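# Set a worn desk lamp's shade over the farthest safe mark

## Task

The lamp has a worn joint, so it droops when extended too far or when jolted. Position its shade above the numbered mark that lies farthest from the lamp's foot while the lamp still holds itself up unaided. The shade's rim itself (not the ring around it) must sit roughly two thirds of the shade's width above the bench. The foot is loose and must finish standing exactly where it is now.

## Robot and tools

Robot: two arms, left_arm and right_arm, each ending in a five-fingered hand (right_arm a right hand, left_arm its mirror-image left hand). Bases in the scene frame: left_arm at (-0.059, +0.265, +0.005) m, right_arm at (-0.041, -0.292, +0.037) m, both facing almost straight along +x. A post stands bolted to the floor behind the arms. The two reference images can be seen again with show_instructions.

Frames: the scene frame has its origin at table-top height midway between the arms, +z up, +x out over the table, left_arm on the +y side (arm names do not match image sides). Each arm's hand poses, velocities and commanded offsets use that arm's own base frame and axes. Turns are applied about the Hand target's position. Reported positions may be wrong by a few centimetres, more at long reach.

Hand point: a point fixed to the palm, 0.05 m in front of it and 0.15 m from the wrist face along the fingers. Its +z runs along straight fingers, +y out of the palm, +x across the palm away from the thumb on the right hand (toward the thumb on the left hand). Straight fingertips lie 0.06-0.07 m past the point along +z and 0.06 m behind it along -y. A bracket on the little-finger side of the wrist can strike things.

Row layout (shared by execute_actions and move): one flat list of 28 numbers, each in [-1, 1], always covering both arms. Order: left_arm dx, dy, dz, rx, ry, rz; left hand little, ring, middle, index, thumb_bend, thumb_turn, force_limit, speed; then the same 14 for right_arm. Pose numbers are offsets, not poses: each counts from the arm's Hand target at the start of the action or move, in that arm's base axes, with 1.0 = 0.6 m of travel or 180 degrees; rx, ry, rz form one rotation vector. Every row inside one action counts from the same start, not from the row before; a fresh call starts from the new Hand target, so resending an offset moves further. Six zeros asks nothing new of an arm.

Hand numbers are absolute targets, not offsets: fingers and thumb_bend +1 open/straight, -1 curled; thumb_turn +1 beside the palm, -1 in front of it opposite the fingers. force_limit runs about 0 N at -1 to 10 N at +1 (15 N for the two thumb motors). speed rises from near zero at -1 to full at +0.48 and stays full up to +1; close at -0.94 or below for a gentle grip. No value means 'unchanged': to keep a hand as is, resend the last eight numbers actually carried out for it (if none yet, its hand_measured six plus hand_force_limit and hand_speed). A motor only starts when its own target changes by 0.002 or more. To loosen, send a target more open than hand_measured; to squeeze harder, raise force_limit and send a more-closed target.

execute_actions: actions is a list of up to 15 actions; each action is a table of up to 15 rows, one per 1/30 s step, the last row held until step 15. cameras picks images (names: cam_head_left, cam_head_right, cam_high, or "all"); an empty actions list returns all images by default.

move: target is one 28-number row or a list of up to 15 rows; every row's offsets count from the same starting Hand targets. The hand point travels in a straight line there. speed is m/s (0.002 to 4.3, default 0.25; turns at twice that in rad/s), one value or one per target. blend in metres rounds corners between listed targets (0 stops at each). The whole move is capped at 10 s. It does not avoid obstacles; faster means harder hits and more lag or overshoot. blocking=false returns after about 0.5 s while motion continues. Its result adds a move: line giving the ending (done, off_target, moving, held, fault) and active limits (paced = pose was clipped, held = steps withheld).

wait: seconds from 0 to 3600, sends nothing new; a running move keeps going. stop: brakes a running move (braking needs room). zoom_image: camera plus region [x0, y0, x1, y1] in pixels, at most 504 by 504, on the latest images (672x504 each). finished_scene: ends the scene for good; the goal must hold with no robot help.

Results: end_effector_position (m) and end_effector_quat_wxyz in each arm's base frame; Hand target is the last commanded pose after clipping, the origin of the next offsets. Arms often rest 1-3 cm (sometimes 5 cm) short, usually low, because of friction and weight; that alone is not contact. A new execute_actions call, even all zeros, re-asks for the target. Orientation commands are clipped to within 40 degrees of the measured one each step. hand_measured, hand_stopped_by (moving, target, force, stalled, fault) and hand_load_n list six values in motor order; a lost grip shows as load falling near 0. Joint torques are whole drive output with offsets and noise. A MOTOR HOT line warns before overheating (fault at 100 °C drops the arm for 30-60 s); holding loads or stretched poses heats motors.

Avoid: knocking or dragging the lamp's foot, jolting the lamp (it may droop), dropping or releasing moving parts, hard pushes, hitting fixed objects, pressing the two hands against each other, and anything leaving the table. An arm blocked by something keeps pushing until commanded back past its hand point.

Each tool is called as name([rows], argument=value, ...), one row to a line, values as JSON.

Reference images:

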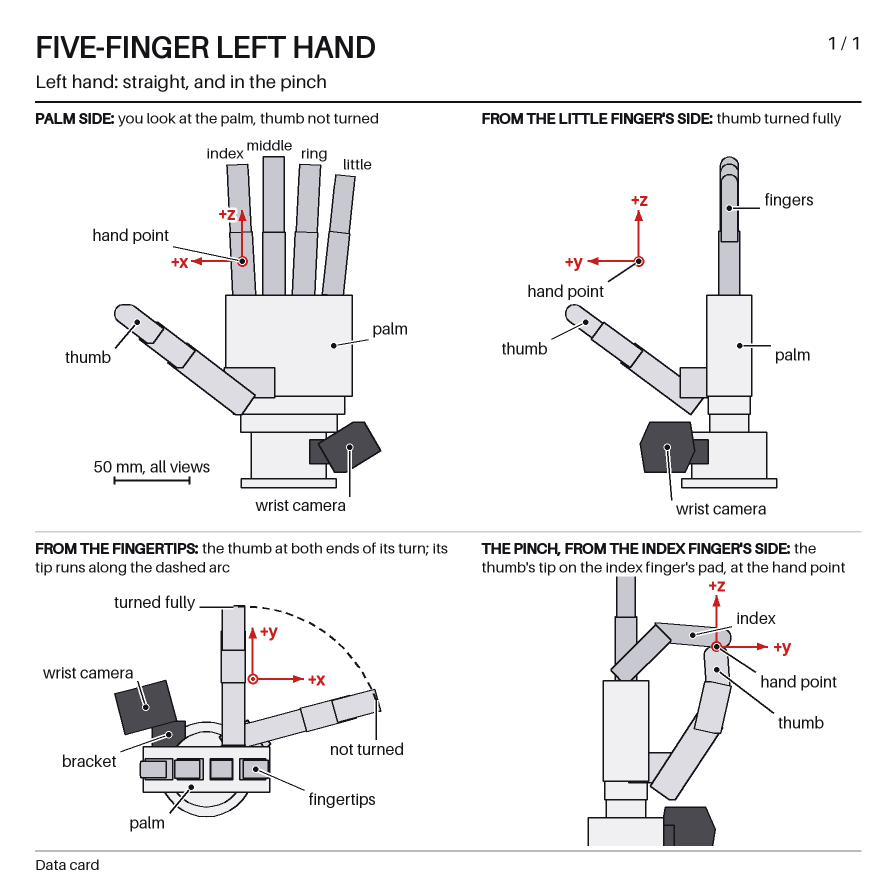

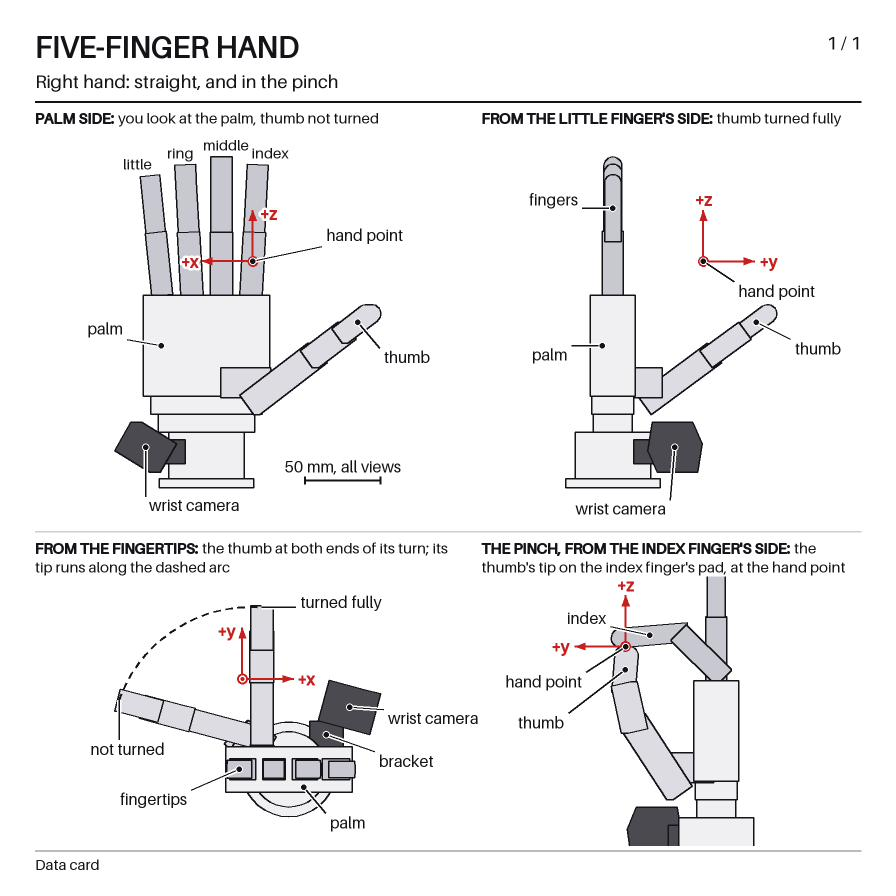

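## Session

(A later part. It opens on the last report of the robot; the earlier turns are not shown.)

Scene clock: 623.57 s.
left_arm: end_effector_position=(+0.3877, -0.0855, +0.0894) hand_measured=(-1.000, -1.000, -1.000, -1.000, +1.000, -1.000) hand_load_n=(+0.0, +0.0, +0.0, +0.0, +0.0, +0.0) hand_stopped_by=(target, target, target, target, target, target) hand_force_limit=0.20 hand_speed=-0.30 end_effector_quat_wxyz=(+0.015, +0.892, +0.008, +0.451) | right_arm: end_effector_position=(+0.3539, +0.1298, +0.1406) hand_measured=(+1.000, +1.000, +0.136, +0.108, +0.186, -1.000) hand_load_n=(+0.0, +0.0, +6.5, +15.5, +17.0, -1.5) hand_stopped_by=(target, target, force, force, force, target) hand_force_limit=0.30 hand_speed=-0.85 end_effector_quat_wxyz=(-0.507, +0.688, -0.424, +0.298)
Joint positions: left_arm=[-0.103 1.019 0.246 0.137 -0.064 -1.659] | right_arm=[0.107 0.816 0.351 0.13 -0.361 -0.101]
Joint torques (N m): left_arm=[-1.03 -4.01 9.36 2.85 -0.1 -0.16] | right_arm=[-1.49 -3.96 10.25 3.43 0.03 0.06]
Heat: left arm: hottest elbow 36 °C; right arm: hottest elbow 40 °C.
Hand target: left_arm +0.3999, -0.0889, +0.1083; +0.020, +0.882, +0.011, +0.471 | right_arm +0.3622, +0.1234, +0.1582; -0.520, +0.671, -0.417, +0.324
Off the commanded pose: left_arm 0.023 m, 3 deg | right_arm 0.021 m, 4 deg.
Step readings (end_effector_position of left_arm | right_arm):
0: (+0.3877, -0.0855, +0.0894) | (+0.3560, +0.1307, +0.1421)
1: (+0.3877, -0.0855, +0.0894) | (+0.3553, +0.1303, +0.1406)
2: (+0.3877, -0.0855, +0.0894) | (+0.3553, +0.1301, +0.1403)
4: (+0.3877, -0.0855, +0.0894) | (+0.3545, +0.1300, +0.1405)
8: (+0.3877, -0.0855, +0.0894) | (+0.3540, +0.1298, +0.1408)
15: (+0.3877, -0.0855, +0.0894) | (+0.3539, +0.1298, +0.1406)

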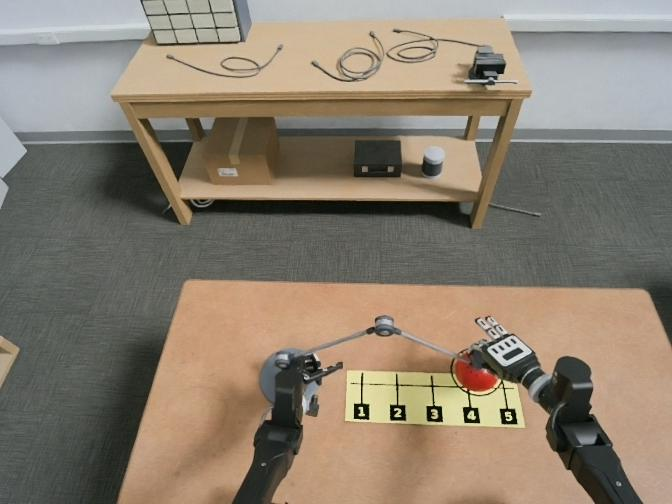

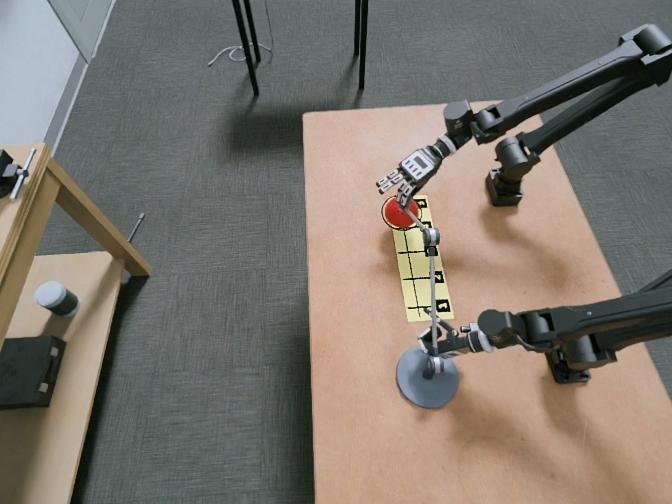

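execute_actions([
  [[0,0,0,0,0,0,-1,-1,-1,-1,1,-1,0.2,-0.3,0,0,-0.01,0,0,0,1,1,0.16,0.13,0.2,-1,0.3,-0.9]],
], cameras=["cam_head_left","cam_high"])

zoom_image(camera="cam_head_left", region=[230, 290, 550, 450])

Scene clock: 624.80 s.
left_arm: end_effector_position=(+0.3877, -0.0855, +0.0894) hand_measured=(-1.000, -1.000, -1.000, -1.000, +1.000, -1.000) hand_load_n=(+0.0, +0.0, -0.5, -0.5, +0.0, -0.5) hand_stopped_by=(target, target, target, target, target, target) hand_force_limit=0.20 hand_speed=-0.30 end_effector_quat_wxyz=(+0.015, +0.892, +0.008, +0.451) | right_arm: end_effector_position=(+0.3545, +0.1298, +0.1406) hand_measured=(+1.000, +1.000, +0.160, +0.132, +0.204, -1.000) hand_load_n=(+0.0, +0.0, +1.0, +7.5, +8.5, -1.0) hand_stopped_by=(target, target, target, force, target, target) hand_force_limit=0.30 hand_speed=-0.90 end_effector_quat_wxyz=(-0.512, +0.685, -0.420, +0.303)
Joint positions: left_arm=[-0.103 1.019 0.246 0.137 -0.064 -1.659] | right_arm=[0.107 0.816 0.339 0.159 -0.361 -0.101]
Joint torques (N m): left_arm=[-1.61 -3.96 9.37 2.89 -0.09 -0.16] | right_arm=[-1.96 -1.85 9.68 3.22 0.03 -0.04]
Heat: left arm: hottest elbow 36 °C; right arm: hottest elbow 39 °C.
Hand target: left_arm +0.3999, -0.0889, +0.1083; +0.020, +0.882, +0.011, +0.471 | right_arm +0.3622, +0.1234, +0.1522; -0.520, +0.671, -0.417, +0.324
Off the commanded pose: left_arm 0.023 m, 3 deg | right_arm 0.015 m, 3 deg.
Step readings (end_effector_position of left_arm | right_arm):
0: (+0.3877, -0.0855, +0.0894) | (+0.3539, +0.1298, +0.1406)
1: (+0.3877, -0.0855, +0.0894) | (+0.3539, +0.1298, +0.1404)
2: (+0.3877, -0.0855, +0.0894) | (+0.3540, +0.1298, +0.1403)
4: (+0.3877, -0.0855, +0.0894) | (+0.3542, +0.1298, +0.1403)
8: (+0.3877, -0.0855, +0.0894) | (+0.3545, +0.1298, +0.1406)
15: (+0.3877, -0.0855, +0.0894) | (+0.3545, +0.1298, +0.1406)

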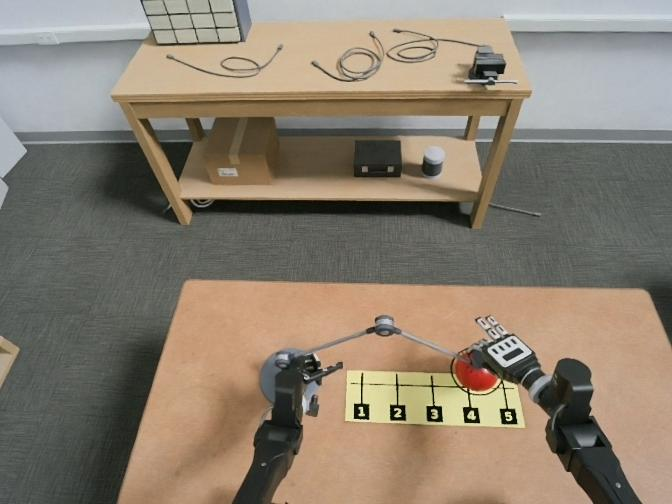

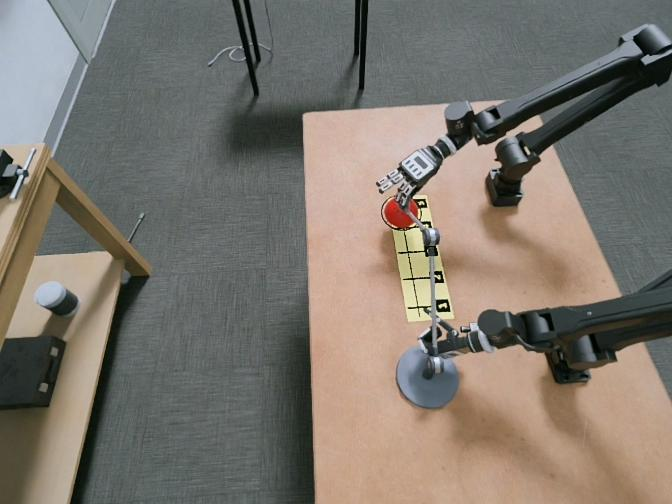

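Scaled by 1.575 from the camera's image (finer frame: 960x720).

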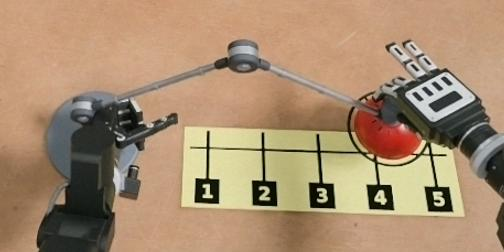

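execute_actions([
  [[0,0,0,0,0,0,-1,-1,-1,-1,1,-1,0.2,-0.3,0,0,0,0,0,0,1,1,0.17,0.15,0.218,-1,0.3,-0.9]],
], cameras=["cam_head_left"])

zoom_image(camera="cam_head_left", region=[390, 310, 550, 430])

Scene clock: 625.93 s.
left_arm: end_effector_position=(+0.3877, -0.0855, +0.0894) hand_measured=(-1.000, -1.000, -1.000, -1.000, +1.000, -1.000) hand_load_n=(+0.0, +0.0, +0.0, +0.0, +0.0, +0.0) hand_stopped_by=(target, target, target, target, target, target) hand_force_limit=0.20 hand_speed=-0.30 end_effector_quat_wxyz=(+0.015, +0.892, +0.008, +0.451) | right_arm: end_effector_position=(+0.3566, +0.1294, +0.1436) hand_measured=(+1.000, +1.000, +0.170, +0.150, +0.218, -1.000) hand_load_n=(+0.0, +0.0, +0.0, +0.5, +2.0, +0.5) hand_stopped_by=(target, target, target, target, target, target) hand_force_limit=0.30 hand_speed=-0.90 end_effector_quat_wxyz=(-0.515, +0.682, -0.418, +0.308)
Joint positions: left_arm=[-0.103 1.019 0.246 0.137 -0.064 -1.659] | right_arm=[0.106 0.816 0.339 0.173 -0.36 -0.101]
Joint torques (N m): left_arm=[-0.56 -3.66 9.47 2.69 -0.13 -0.18] | right_arm=[-1.08 -2.55 9.51 2.73 0.02 0.05]
Heat: left arm: hottest elbow 36 °C; right arm: hottest elbow 39 °C.
Hand target: left_arm +0.3999, -0.0889, +0.1083; +0.020, +0.882, +0.011, +0.471 | right_arm +0.3622, +0.1235, +0.1521; -0.520, +0.671, -0.417, +0.324
Off the commanded pose: left_arm 0.023 m, 3 deg | right_arm 0.012 m, 2 deg.
Step readings (end_effector_position of left_arm | right_arm):
0: (+0.3877, -0.0855, +0.0894) | (+0.3545, +0.1298, +0.1406)
1: (+0.3877, -0.0855, +0.0894) | (+0.3545, +0.1298, +0.1406)
2: (+0.3877, -0.0855, +0.0894) | (+0.3545, +0.1298, +0.1406)
4: (+0.3877, -0.0855, +0.0894) | (+0.3546, +0.1298, +0.1408)
8: (+0.3877, -0.0855, +0.0894) | (+0.3562, +0.1295, +0.1430)
15: (+0.3877, -0.0855, +0.0894) | (+0.3566, +0.1294, +0.1436)

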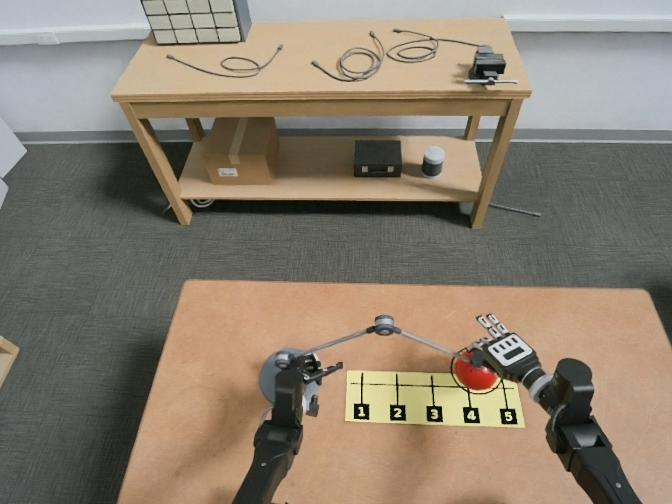

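Scaled by 3.150 from the camera's image (finer frame: 960x720).

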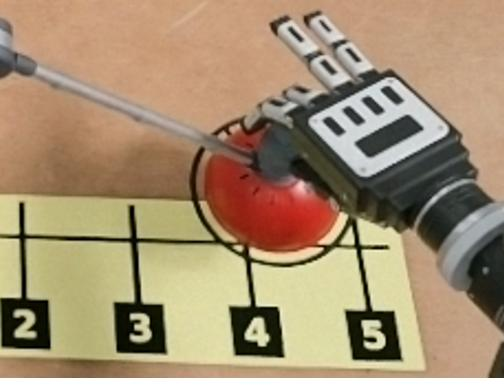

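wait(seconds=2, cameras=["cam_head_left","cam_high"])

zoom_image(camera="cam_head_left", region=[390, 310, 550, 430])

zoom_image(camera="cam_high", region=[360, 170, 460, 250])

Scene clock: 628.20 s.
left_arm: end_effector_position=(+0.3877, -0.0855, +0.0894) hand_measured=(-1.000, -1.000, -1.000, -1.000, +1.000, -1.000) hand_load_n=(+0.0, +0.0, +0.0, +0.0, +0.0, +0.0) hand_stopped_by=(target, target, target, target, target, target) hand_force_limit=0.20 hand_speed=-0.30 end_effector_quat_wxyz=(+0.015, +0.892, +0.008, +0.451) | right_arm: end_effector_position=(+0.3566, +0.1294, +0.1436) hand_measured=(+1.000, +1.000, +0.170, +0.150, +0.218, -1.000) hand_load_n=(+0.0, +0.0, +0.0, +1.0, +2.0, +0.0) hand_stopped_by=(target, target, target, target, target, target) hand_force_limit=0.30 hand_speed=-0.90 end_effector_quat_wxyz=(-0.515, +0.682, -0.418, +0.308)
Joint positions: left_arm=[-0.103 1.019 0.246 0.137 -0.064 -1.659] | right_arm=[0.106 0.816 0.339 0.173 -0.36 -0.101]
Joint torques (N m): left_arm=[-1.44 -3.9 9.29 2.88 -0.12 -0.19] | right_arm=[-1.44 -2.08 9.54 2.62 0.03 0.04]
Heat: left arm: hottest elbow 36 °C; right arm: hottest elbow 39 °C.
Hand target: left_arm +0.3999, -0.0889, +0.1083; +0.020, +0.882, +0.011, +0.471 | right_arm +0.3622, +0.1235, +0.1521; -0.520, +0.671, -0.417, +0.324
Off the commanded pose: left_arm 0.023 m, 3 deg | right_arm 0.012 m, 2 deg.
wait: 2.00 s; at rest from the start

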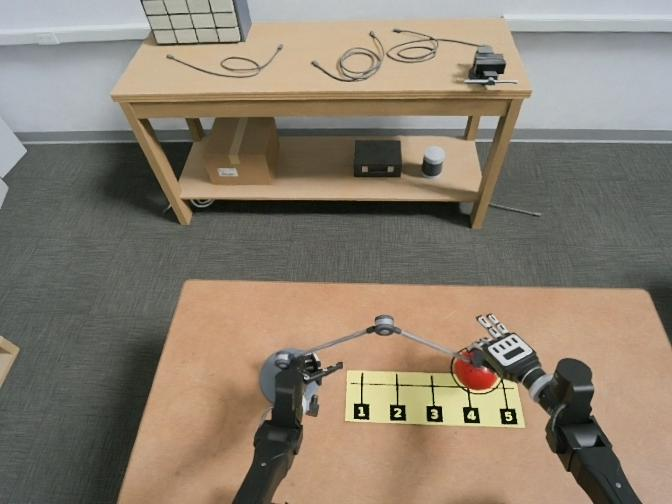

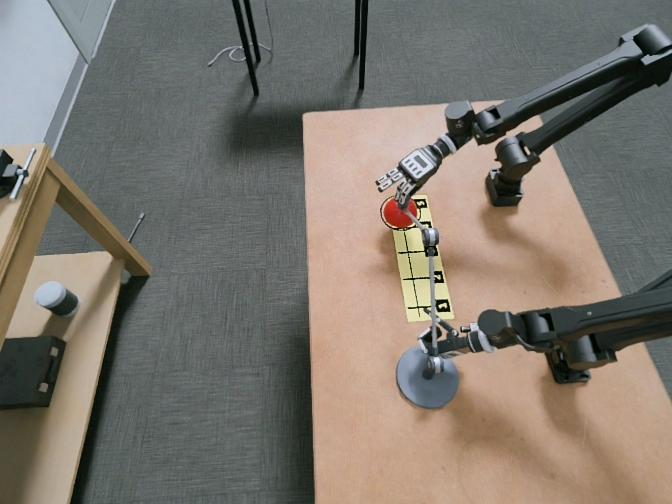

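Scaled by 3.150 from the camera's image (finer frame: 960x720).

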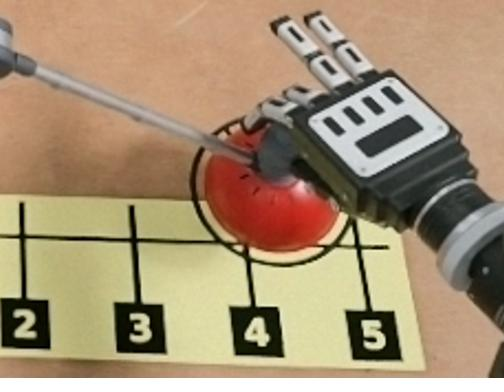

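Scaled by 5.040 from the camera's image (finer frame: 960x720).

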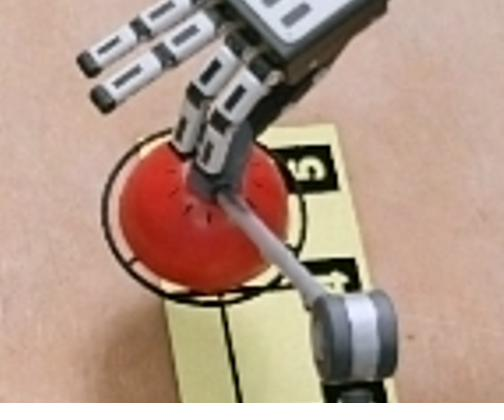

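execute_actions([
  [[0,0,0,0,0,0,-1,-1,-1,-1,1,-1,0.2,-0.3,0,0,0,0,0,0,1,1,0.19,0.17,0.25,-1,0.3,-0.9]],
], cameras=["cam_head_left","cam_high"])

zoom_image(camera="cam_head_left", region=[390, 310, 550, 430])

Scene clock: 630.00 s.
left_arm: end_effector_position=(+0.3877, -0.0855, +0.0895) hand_measured=(-1.000, -1.000, -1.000, -1.000, +1.000, -1.000) hand_load_n=(+0.0, +0.5, +0.0, +0.0, +0.0, +0.0) hand_stopped_by=(target, target, target, target, target, target) hand_force_limit=0.20 hand_speed=-0.30 end_effector_quat_wxyz=(+0.015, +0.892, +0.008, +0.451) | right_arm: end_effector_position=(+0.3580, +0.1290, +0.1454) hand_measured=(+1.000, +1.000, +0.190, +0.170, +0.250, -1.000) hand_load_n=(+0.0, +0.0, +0.0, +0.0, +0.0, +0.0) hand_stopped_by=(target, target, target, target, target, target) hand_force_limit=0.30 hand_speed=-0.90 end_effector_quat_wxyz=(-0.516, +0.681, -0.416, +0.312)
Joint positions: left_arm=[-0.103 1.019 0.246 0.137 -0.064 -1.66] | right_arm=[0.105 0.816 0.339 0.181 -0.359 -0.101]
Joint torques (N m): left_arm=[-1.08 -3.31 9.2 2.8 -0.07 -0.14] | right_arm=[-1.85 -2.26 9.85 2.37 -0.02 0.07]
Heat: left arm: hottest elbow 36 °C; right arm: hottest elbow 39 °C.
Hand target: left_arm +0.3999, -0.0889, +0.1083; +0.020, +0.882, +0.011, +0.471 | right_arm +0.3622, +0.1235, +0.1522; -0.520, +0.671, -0.417, +0.324
Off the commanded pose: left_arm 0.023 m, 3 deg | right_arm 0.010 m, 2 deg.
Step readings (end_effector_position of left_arm | right_arm):
0: (+0.3877, -0.0855, +0.0894) | (+0.3566, +0.1294, +0.1436)
1: (+0.3877, -0.0855, +0.0894) | (+0.3566, +0.1294, +0.1436)
2: (+0.3877, -0.0855, +0.0894) | (+0.3566, +0.1294, +0.1436)
4: (+0.3877, -0.0855, +0.0894) | (+0.3567, +0.1294, +0.1437)
8: (+0.3877, -0.0855, +0.0894) | (+0.3574, +0.1291, +0.1445)
15: (+0.3877, -0.0855, +0.0894) | (+0.3579, +0.1290, +0.1453)

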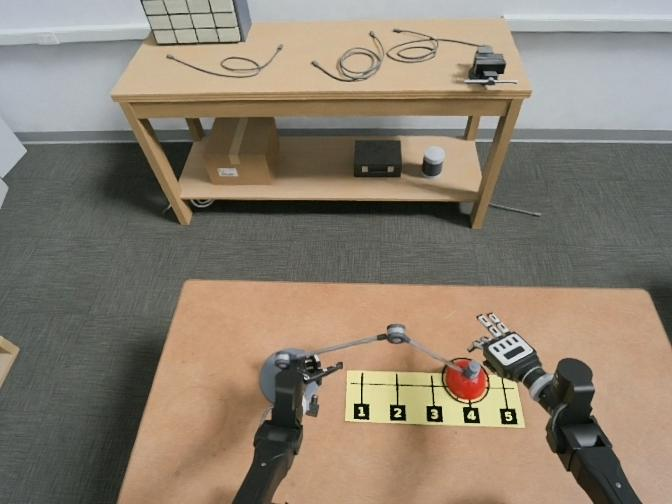

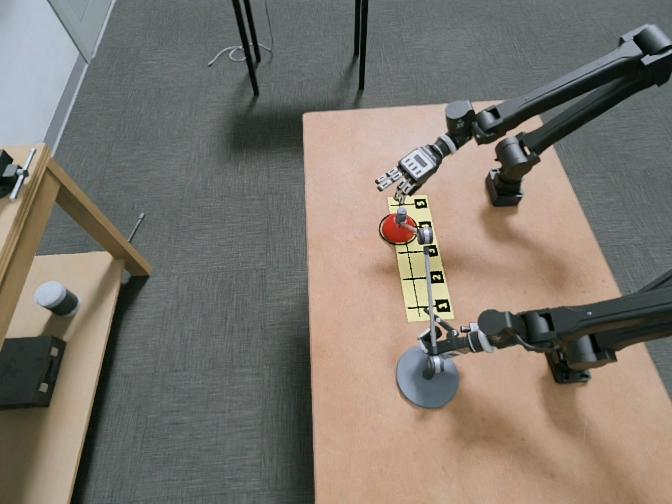

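Scaled by 3.150 from the camera's image (finer frame: 960x720).

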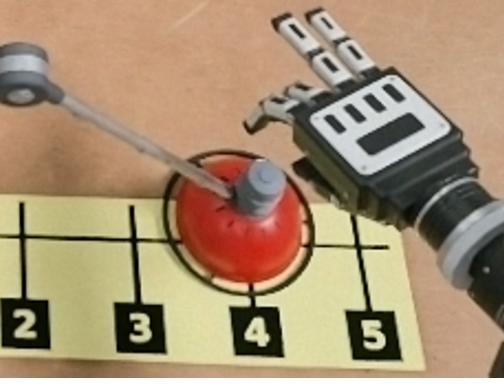

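zoom_image(camera="cam_head_left", region=[250, 300, 500, 420])

zoom_image(camera="cam_high", region=[370, 170, 490, 310])

zoom_image(camera="cam_high", region=[370, 290, 490, 420])

Scaled by 2.016 from the camera's image (finer frame: 960x720).

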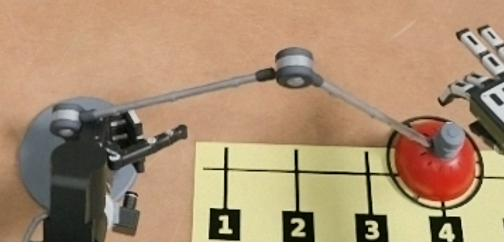

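Scaled by 3.600 from the camera's image (finer frame: 960x720).

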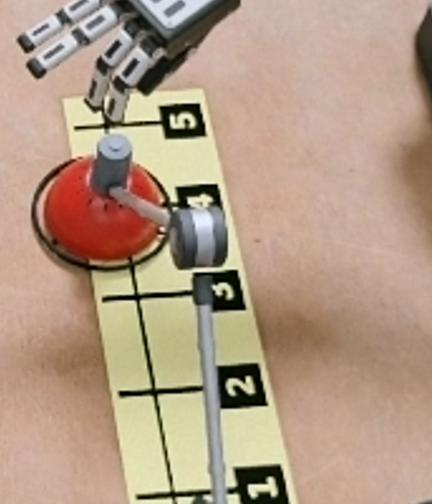

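Scaled by 3.877 from the camera's image (finer frame: 960x720).

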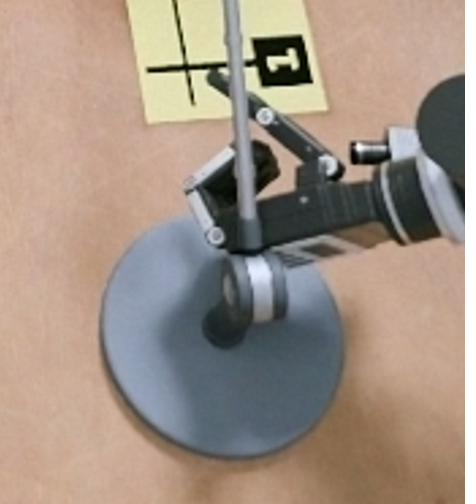

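move([
  [-0.10,0,0,0,0,0,-1,-1,-1,-1,1,-1,0.2,-0.3,0,-0.03,0.1,0,0,0,1,1,0.4,0.4,0.4,-1,0.3,-0.3],
  [-0.27,0,0.05,0,0,0,-1,-1,-1,-1,1,-1,0.2,-0.3,-0.05,-0.15,0.13,0,0,0,1,1,1,1,1,-1,0.3,-0.3],
], speed=0.1, cameras=["cam_head_left","cam_high"])

Scene clock: 639.07 s.
left_arm: end_effector_position=(+0.2400, -0.0887, +0.1129) hand_measured=(-1.000, -1.000, -1.000, -1.000, +1.000, -1.000) hand_load_n=(+0.5, +0.0, +0.0, +0.0, -0.5, -0.5) hand_stopped_by=(target, target, target, target, target, target) hand_force_limit=0.20 hand_speed=-0.30 end_effector_quat_wxyz=(-0.011, +0.903, +0.012, +0.430) | right_arm: end_effector_position=(+0.3249, +0.0402, +0.2035) hand_measured=(+1.000, +1.000, +1.000, +1.000, +1.000, -1.000) hand_load_n=(+0.0, +0.0, -0.5, +0.0, +0.0, +0.0) hand_stopped_by=(target, target, target, target, target, target) hand_force_limit=0.30 hand_speed=-0.30 end_effector_quat_wxyz=(-0.519, +0.675, -0.429, +0.302)
Joint positions: left_arm=[-0.466 0.017 0.167 -0.897 -0.385 -1.894] | right_arm=[-0.34 0.631 0.459 -0.229 -0.776 -0.25]
Joint torques (N m): left_arm=[-1.14 4.19 12.88 1.46 -0.25 -0.17] | right_arm=[-1.55 -1.55 14.46 1.09 -0.31 -0.03]
Heat: left arm: hottest elbow 36 °C; right arm: hottest elbow 39 °C.
Hand target: left_arm +0.2379, -0.0888, +0.1383; +0.020, +0.882, +0.011, +0.471 | right_arm +0.3322, +0.0335, +0.2302; -0.520, +0.671, -0.417, +0.324
Off the commanded pose: left_arm 0.025 m, 6 deg | right_arm 0.028 m, 3 deg.
joint sent to its limit (left arm) — joint 2 (shoulder), lower limit. The joint targets are off in position and orientation.
move: off_target (left_arm, right_arm); target 2's new numbers were sent with right_arm's hand 0.028 m and 3 deg from that target

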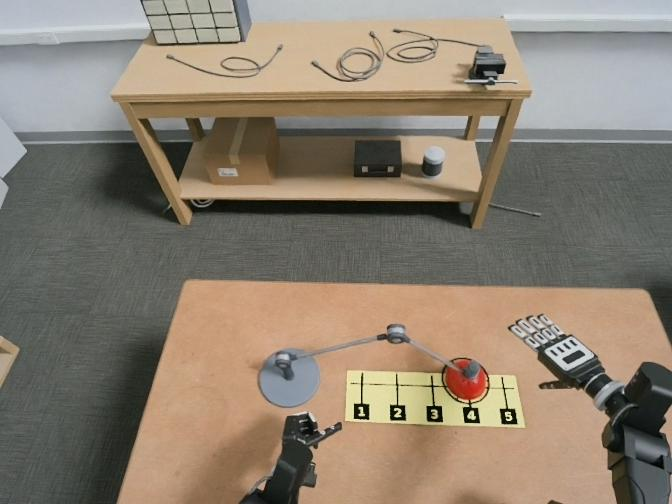

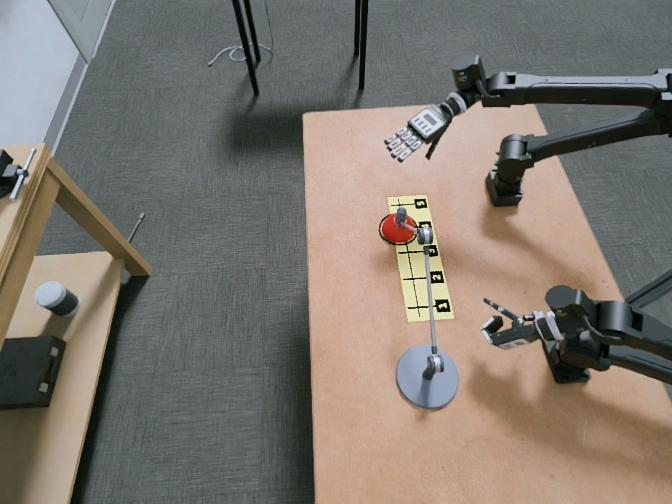

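move([
  [0.07,0.317,0.1,0,-0.188,0,1,1,1,1,1,1,0.2,0.3,0,-0.15,0.03,0.4957,0.0958,-0.133,1,1,1,1,1,1,0.3,0.3],
  [0.303,0.281,0.02,0,-0.188,0,1,1,1,1,1,1,0.2,0.3,0.147,-0.033,-0.133,0.4957,0.0958,-0.133,1,1,1,1,1,1,0.3,0.3],
], speed=0.2, cameras=["cam_head_left","cam_high"])

Scene clock: 646.83 s.
left_arm: end_effector_position=(+0.4165, +0.0771, +0.1465) hand_measured=(+1.000, +1.000, +1.000, +1.000, +1.000, +1.000) hand_load_n=(+0.0, +0.0, +0.0, +0.0, +0.0, +0.0) hand_stopped_by=(target, target, target, target, target, target) hand_force_limit=0.20 hand_speed=0.30 end_effector_quat_wxyz=(+0.023, +0.713, +0.004, +0.701) | right_arm: end_effector_position=(+0.4151, +0.0125, +0.1439) hand_measured=(+1.000, +1.000, +1.000, +1.000, +1.000, +1.000) hand_load_n=(+0.0, +0.0, +0.0, +0.0, +0.0, +0.0) hand_stopped_by=(target, target, target, target, target, target) hand_force_limit=0.30 hand_speed=0.30 end_effector_quat_wxyz=(+0.696, -0.059, +0.713, +0.061)
Joint positions: left_arm=[0.566 1.705 0.267 1.419 0.593 -1.599] | right_arm=[-0.327 1.681 0.219 1.435 -0.497 1.562]
Joint torques (N m): left_arm=[-0.79 -9.05 4.05 2.97 -0.05 -0.12] | right_arm=[0.44 -7.53 4.29 2.4 0 0.11]
Heat: left arm: hottest elbow 37 °C; right arm: hottest elbow 38 °C.
Hand target: left_arm +0.4198, +0.0797, +0.1502; +0.023, +0.706, +0.005, +0.707 | right_arm +0.4204, +0.0137, +0.1505; +0.705, -0.063, +0.704, +0.062
Off the commanded pose: left_arm 0.006 m, 1 deg | right_arm 0.008 m, 2 deg.
move: done

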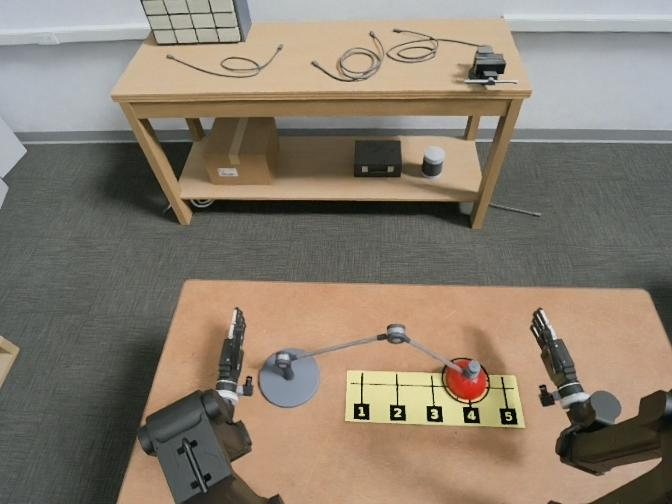

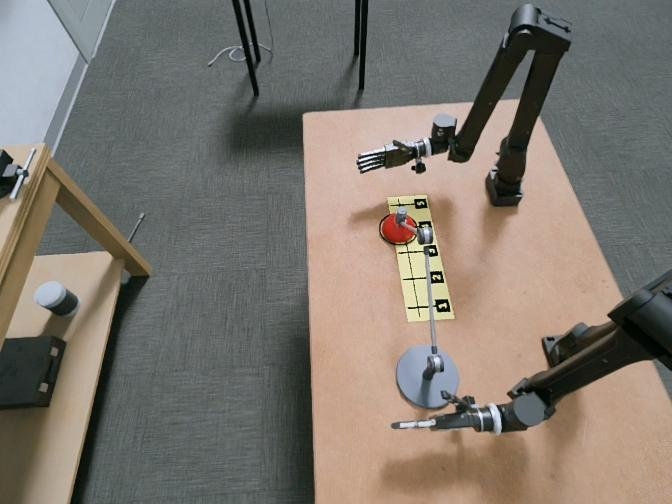

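move(target=[0.02,-0.07,-0.02,0,0,0,1,1,1,1,1,1,0.2,0.3,0,0.095,-0.028,0,0,0,1,1,1,1,1,1,0.3,0.3], speed=0.1, cameras=["cam_head_left","cam_high"])

zoom_image(camera="cam_high", region=[350, 130, 470, 260])

zoom_image(camera="cam_high", region=[370, 310, 520, 450])

Scene clock: 648.23 s.
left_arm: end_effector_position=(+0.4346, +0.0396, +0.1428) hand_measured=(+1.000, +1.000, +1.000, +1.000, +1.000, +1.000) hand_load_n=(+0.0, +0.0, +0.0, +0.0, +0.0, +0.0) hand_stopped_by=(target, target, target, target, target, target) hand_force_limit=0.20 hand_speed=0.30 end_effector_quat_wxyz=(+0.017, +0.704, +0.000, +0.710) | right_arm: end_effector_position=(+0.4247, +0.0666, +0.1379) hand_measured=(+1.000, +1.000, +1.000, +1.000, +1.000, +1.000) hand_load_n=(+0.0, +0.0, +0.0, +0.0, +0.0, +0.0) hand_stopped_by=(target, target, target, target, target, target) hand_force_limit=0.30 hand_speed=0.30 end_effector_quat_wxyz=(+0.707, -0.063, +0.702, +0.056)
Joint positions: left_arm=[0.407 1.762 0.267 1.505 0.431 -1.599] | right_arm=[-0.103 1.771 0.219 1.559 -0.271 1.563]
Joint torques (N m): left_arm=[-1.14 -8.7 2.15 3.11 -0.05 -0.11] | right_arm=[0.56 -5.95 0.92 2.56 0.09 0.05]
Heat: left arm: hottest elbow 37 °C; right arm: hottest elbow 38 °C.
Hand target: left_arm +0.4318, +0.0377, +0.1383; +0.023, +0.706, +0.005, +0.708 | right_arm +0.4204, +0.0706, +0.1336; +0.705, -0.062, +0.704, +0.062
Off the commanded pose: left_arm 0.006 m, 1 deg | right_arm 0.007 m, 1 deg.
joint sent to its limit (right arm) — joint 4 (wrist pitch), upper limit. The joint targets still meet the commanded pose.
move: done

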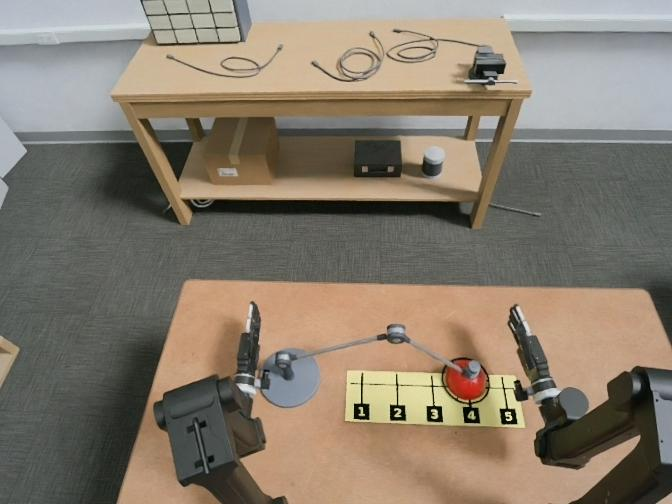

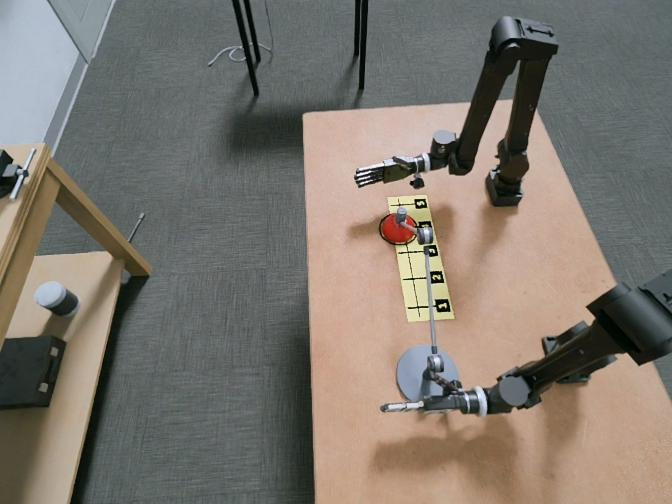

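Scaled by 3.877 from the camera's image (finer frame: 960x720).

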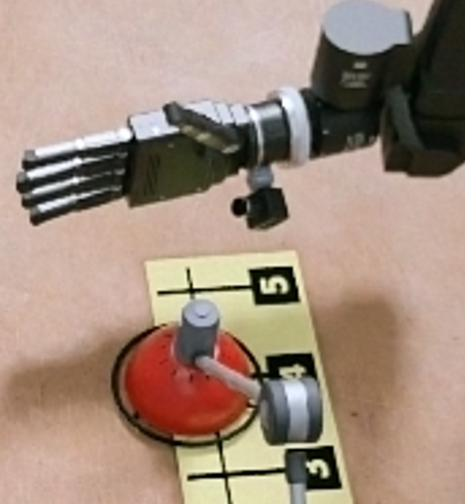

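Scaled by 3.360 from the camera's image (finer frame: 960x720).

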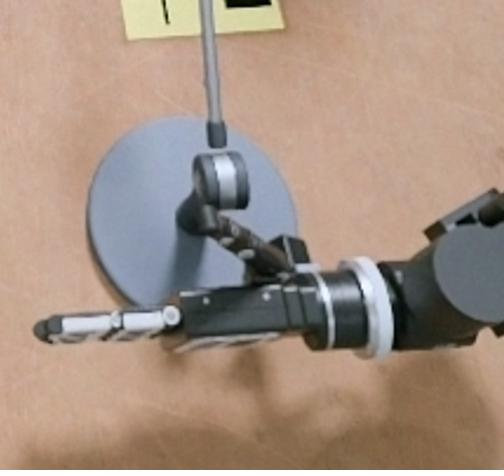

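move(target=[0,-0.02,0,0,0,0,1,1,1,1,1,1,0.2,0.3,0,0.075,0,0,0,0,1,1,1,1,1,1,0.3,0.3], speed=0.08, cameras=["cam_head_left","cam_high"])

zoom_image(camera="cam_high", region=[350, 130, 470, 260])

Scene clock: 649.93 s.
left_arm: end_effector_position=(+0.4344, +0.0288, +0.1421) hand_measured=(+1.000, +1.000, +1.000, +1.000, +1.000, +1.000) hand_load_n=(+0.0, +0.0, +0.0, +0.0, +0.0, +0.0) hand_stopped_by=(target, target, target, target, target, target) hand_force_limit=0.20 hand_speed=0.30 end_effector_quat_wxyz=(+0.017, +0.705, +0.001, +0.709) | right_arm: end_effector_position=(+0.4235, +0.1120, +0.1367) hand_measured=(+1.000, +1.000, +1.000, +1.000, +1.000, +1.000) hand_load_n=(+0.0, +0.0, +0.0, +0.0, +0.0, +0.0) hand_stopped_by=(target, target, target, target, target, target) hand_force_limit=0.30 hand_speed=0.30 end_effector_quat_wxyz=(+0.705, -0.062, +0.704, +0.057)
Joint positions: left_arm=[0.367 1.762 0.254 1.515 0.388 -1.599] | right_arm=[0.084 1.771 0.214 1.559 -0.084 1.563]
Joint torques (N m): left_arm=[-1.26 -7.94 2.14 3.25 -0.1 -0.16] | right_arm=[0.44 -5.71 1.65 2.55 0.05 0.11]
Heat: left arm: hottest elbow 36 °C; right arm: hottest elbow 38 °C.
Hand target: left_arm +0.4318, +0.0257, +0.1383; +0.023, +0.706, +0.005, +0.708 | right_arm +0.4204, +0.1157, +0.1336; +0.705, -0.063, +0.704, +0.062
Off the commanded pose: left_arm 0.006 m, 1 deg | right_arm 0.006 m, 1 deg.
joint sent to its limit (right arm) — joint 4 (wrist pitch), upper limit. The joint targets still meet the commanded pose.
move: done

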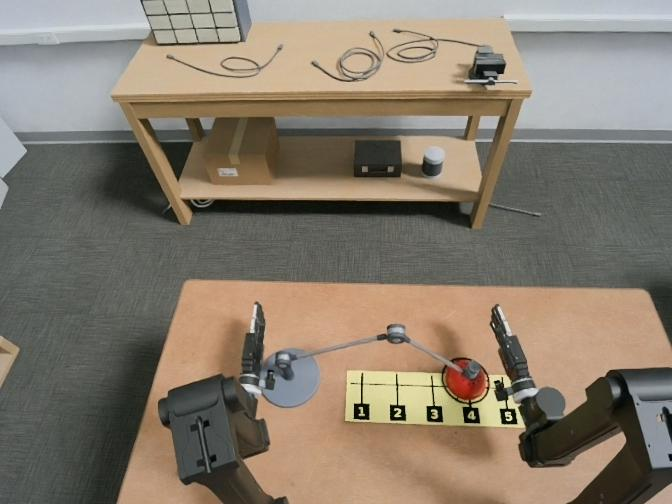

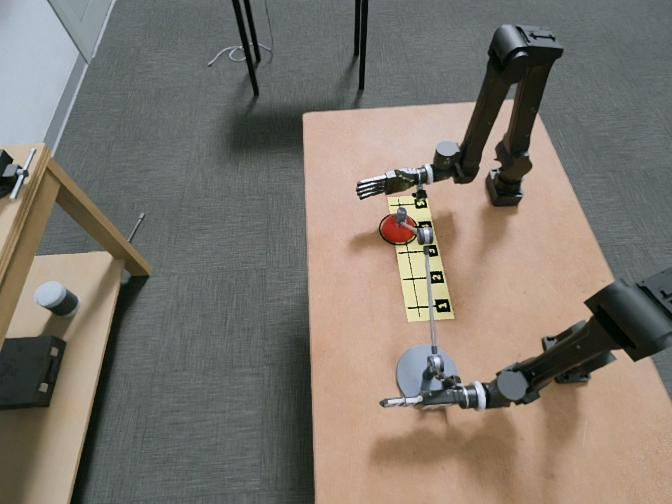

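Scaled by 3.877 from the camera's image (finer frame: 960x720).

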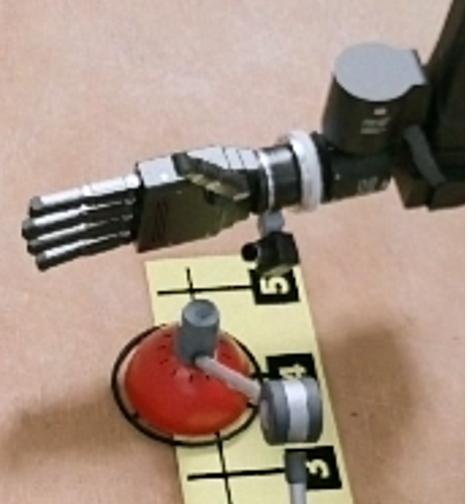

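zoom_image(camera="cam_head_left", region=[420, 290, 580, 420])

Scaled by 3.150 from the camera's image (finer frame: 960x720).

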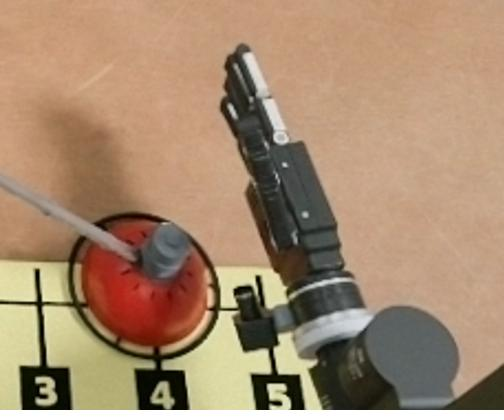

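move(target=[0,0,0,0,0,0,1,1,1,1,1,1,0.2,0.3,0,0.04,0,0,0,0,1,1,1,1,1,1,0.3,0.3], speed=0.05, cameras=["cam_head_left","cam_high"])

zoom_image(camera="cam_head_left", region=[420, 290, 580, 420])

Scene clock: 651.73 s.
left_arm: end_effector_position=(+0.4344, +0.0288, +0.1421) hand_measured=(+1.000, +1.000, +1.000, +1.000, +1.000, +1.000) hand_load_n=(+0.0, +0.0, +0.0, +0.0, -0.5, +0.0) hand_stopped_by=(target, target, target, target, target, target) hand_force_limit=0.20 hand_speed=0.30 end_effector_quat_wxyz=(+0.017, +0.705, +0.001, +0.709) | right_arm: end_effector_position=(+0.4206, +0.1349, +0.1359) hand_measured=(+1.000, +1.000, +1.000, +1.000, +1.000, +1.000) hand_load_n=(+0.0, +0.0, +0.0, +0.0, +0.0, +0.0) hand_stopped_by=(target, target, target, target, target, target) hand_force_limit=0.30 hand_speed=0.30 end_effector_quat_wxyz=(+0.705, -0.061, +0.705, +0.056)
Joint positions: left_arm=[0.367 1.762 0.254 1.515 0.388 -1.599] | right_arm=[0.181 1.773 0.214 1.559 0.015 1.563]
Joint torques (N m): left_arm=[-1.9 -8.06 2.11 3.23 -0.11 -0.16] | right_arm=[-0.15 -5.83 1.99 2.48 0.06 0.13]
Heat: left arm: hottest elbow 36 °C; right arm: hottest elbow 38 °C.
Hand target: left_arm +0.4318, +0.0257, +0.1383; +0.023, +0.706, +0.005, +0.708 | right_arm +0.4205, +0.1396, +0.1338; +0.705, -0.062, +0.704, +0.062
Off the commanded pose: left_arm 0.006 m, 1 deg | right_arm 0.005 m, 1 deg.
joint at its limit (right arm) — joint 4 (wrist pitch), upper limit.
move: done

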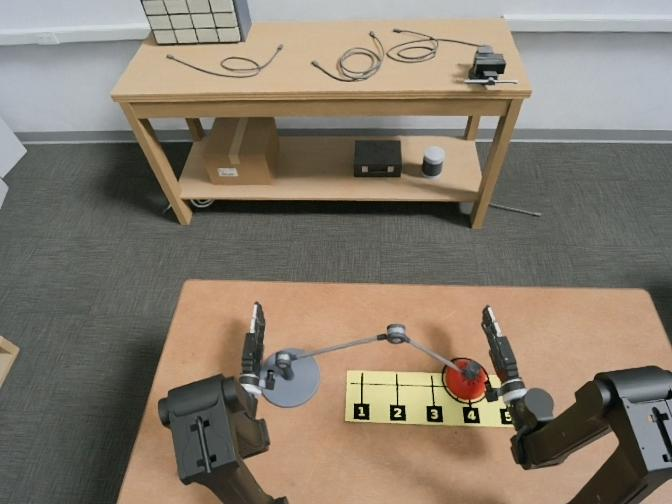

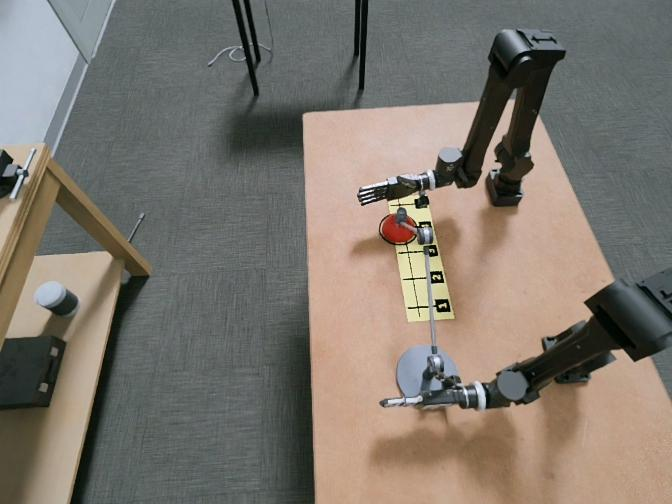

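Scaled by 3.150 from the camera's image (finer frame: 960x720).

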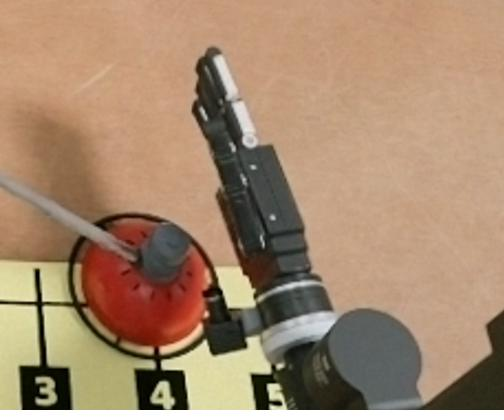

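move([
  [0,0,0,0,0,0,1,1,1,1,1,1,0.2,0.3,0,-0.05,0,0,0,0,1,1,1,1,1,1,0.3,0.3],
  [0,0,0,0,0,0,1,1,1,1,1,1,0.2,0.3,-0.135,-0.05,0,0,0,0,1,1,1,1,1,1,0.3,0.3],
  [0,0,0,0,0,0,1,1,1,1,1,1,0.2,0.3,-0.135,0,0,0,0,0,1,1,1,1,1,1,0.3,0.3],
], speed=0.1, cameras=["cam_head_left","cam_high"])

zoom_image(camera="cam_head_left", region=[420, 290, 580, 420])

zoom_image(camera="cam_high", region=[350, 130, 470, 260])

Scene clock: 654.30 s.
left_arm: end_effector_position=(+0.4344, +0.0288, +0.1421) hand_measured=(+1.000, +1.000, +1.000, +1.000, +1.000, +1.000) hand_load_n=(+0.0, +0.0, +0.0, +0.0, +0.0, +0.0) hand_stopped_by=(target, target, target, target, target, target) hand_force_limit=0.20 hand_speed=0.30 end_effector_quat_wxyz=(+0.017, +0.705, +0.001, +0.709) | right_arm: end_effector_position=(+0.3648, +0.1072, +0.1284) hand_measured=(+1.000, +1.000, +1.000, +1.000, +1.000, +1.000) hand_load_n=(+0.0, +0.0, +0.0, +0.0, +0.0, +0.0) hand_stopped_by=(target, target, target, target, target, target) hand_force_limit=0.30 hand_speed=0.30 end_effector_quat_wxyz=(+0.678, -0.064, +0.730, +0.059)
Joint positions: left_arm=[0.367 1.762 0.254 1.515 0.388 -1.599] | right_arm=[0.079 1.685 0.052 1.559 -0.096 1.563]
Joint torques (N m): left_arm=[-1.26 -8.53 2.09 3.04 -0.05 -0.13] | right_arm=[-1.2 -4.89 1.7 1.92 -0.08 0.01]
Heat: left arm: hottest elbow 36 °C; right arm: hottest elbow 37 °C.
Hand target: left_arm +0.4318, +0.0257, +0.1383; +0.023, +0.706, +0.005, +0.708 | right_arm +0.3669, +0.1074, +0.1282; +0.678, -0.064, +0.729, +0.059 (not the last commanded pose)
Off the commanded pose: left_arm 0.006 m, 1 deg | right_arm 0.042 m, 4 deg.
move: held (right_arm; a check stopped the path); path passed 1 of 3 targets; limits=held
pose unreachable (right arm): on one or more control steps of this call, first in action 0 (counted from 0), this arm could not follow its commanded pose, so it was not sent that pose on those steps. It may still have moved: this result reports where it is.
cause: moving toward the commanded pose would bring two parts of the arm too close to each other (joints 2 (shoulder) and 3 (elbow) lie between them).

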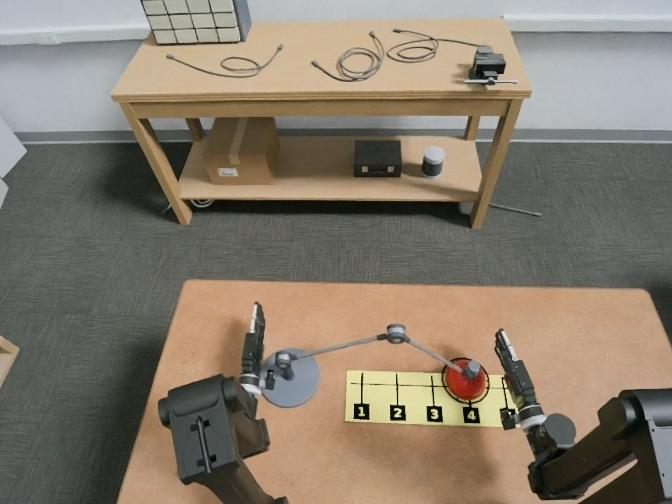

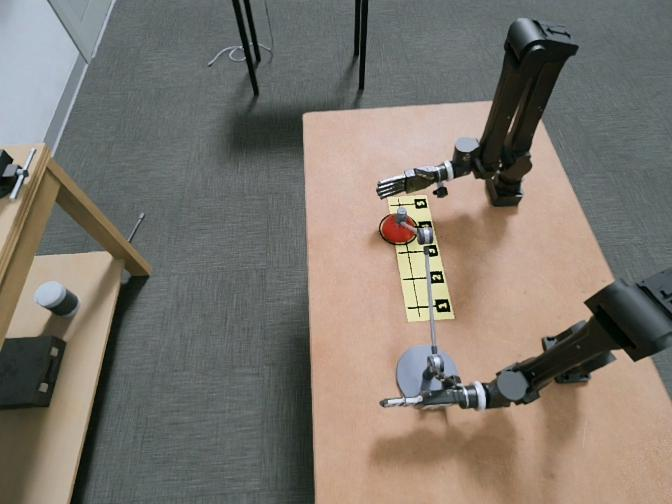

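Scaled by 3.150 from the camera's image (finer frame: 960x720).

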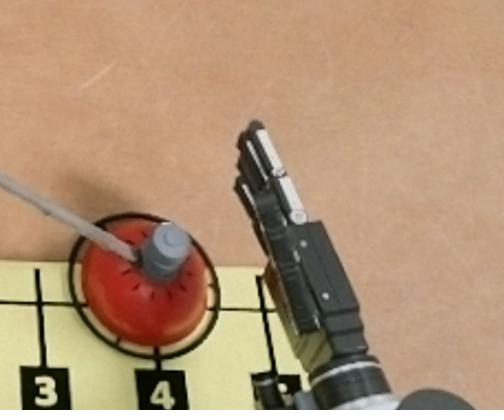

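Scaled by 3.877 from the camera's image (finer frame: 960x720).

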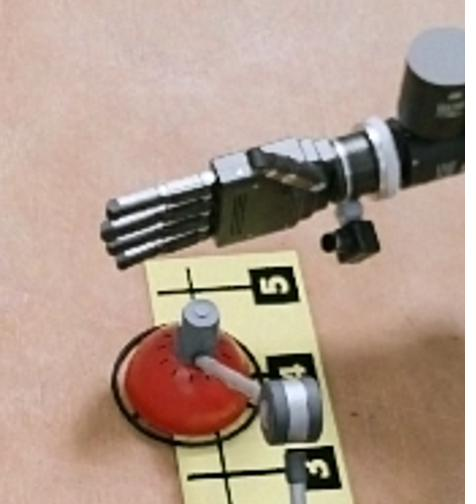

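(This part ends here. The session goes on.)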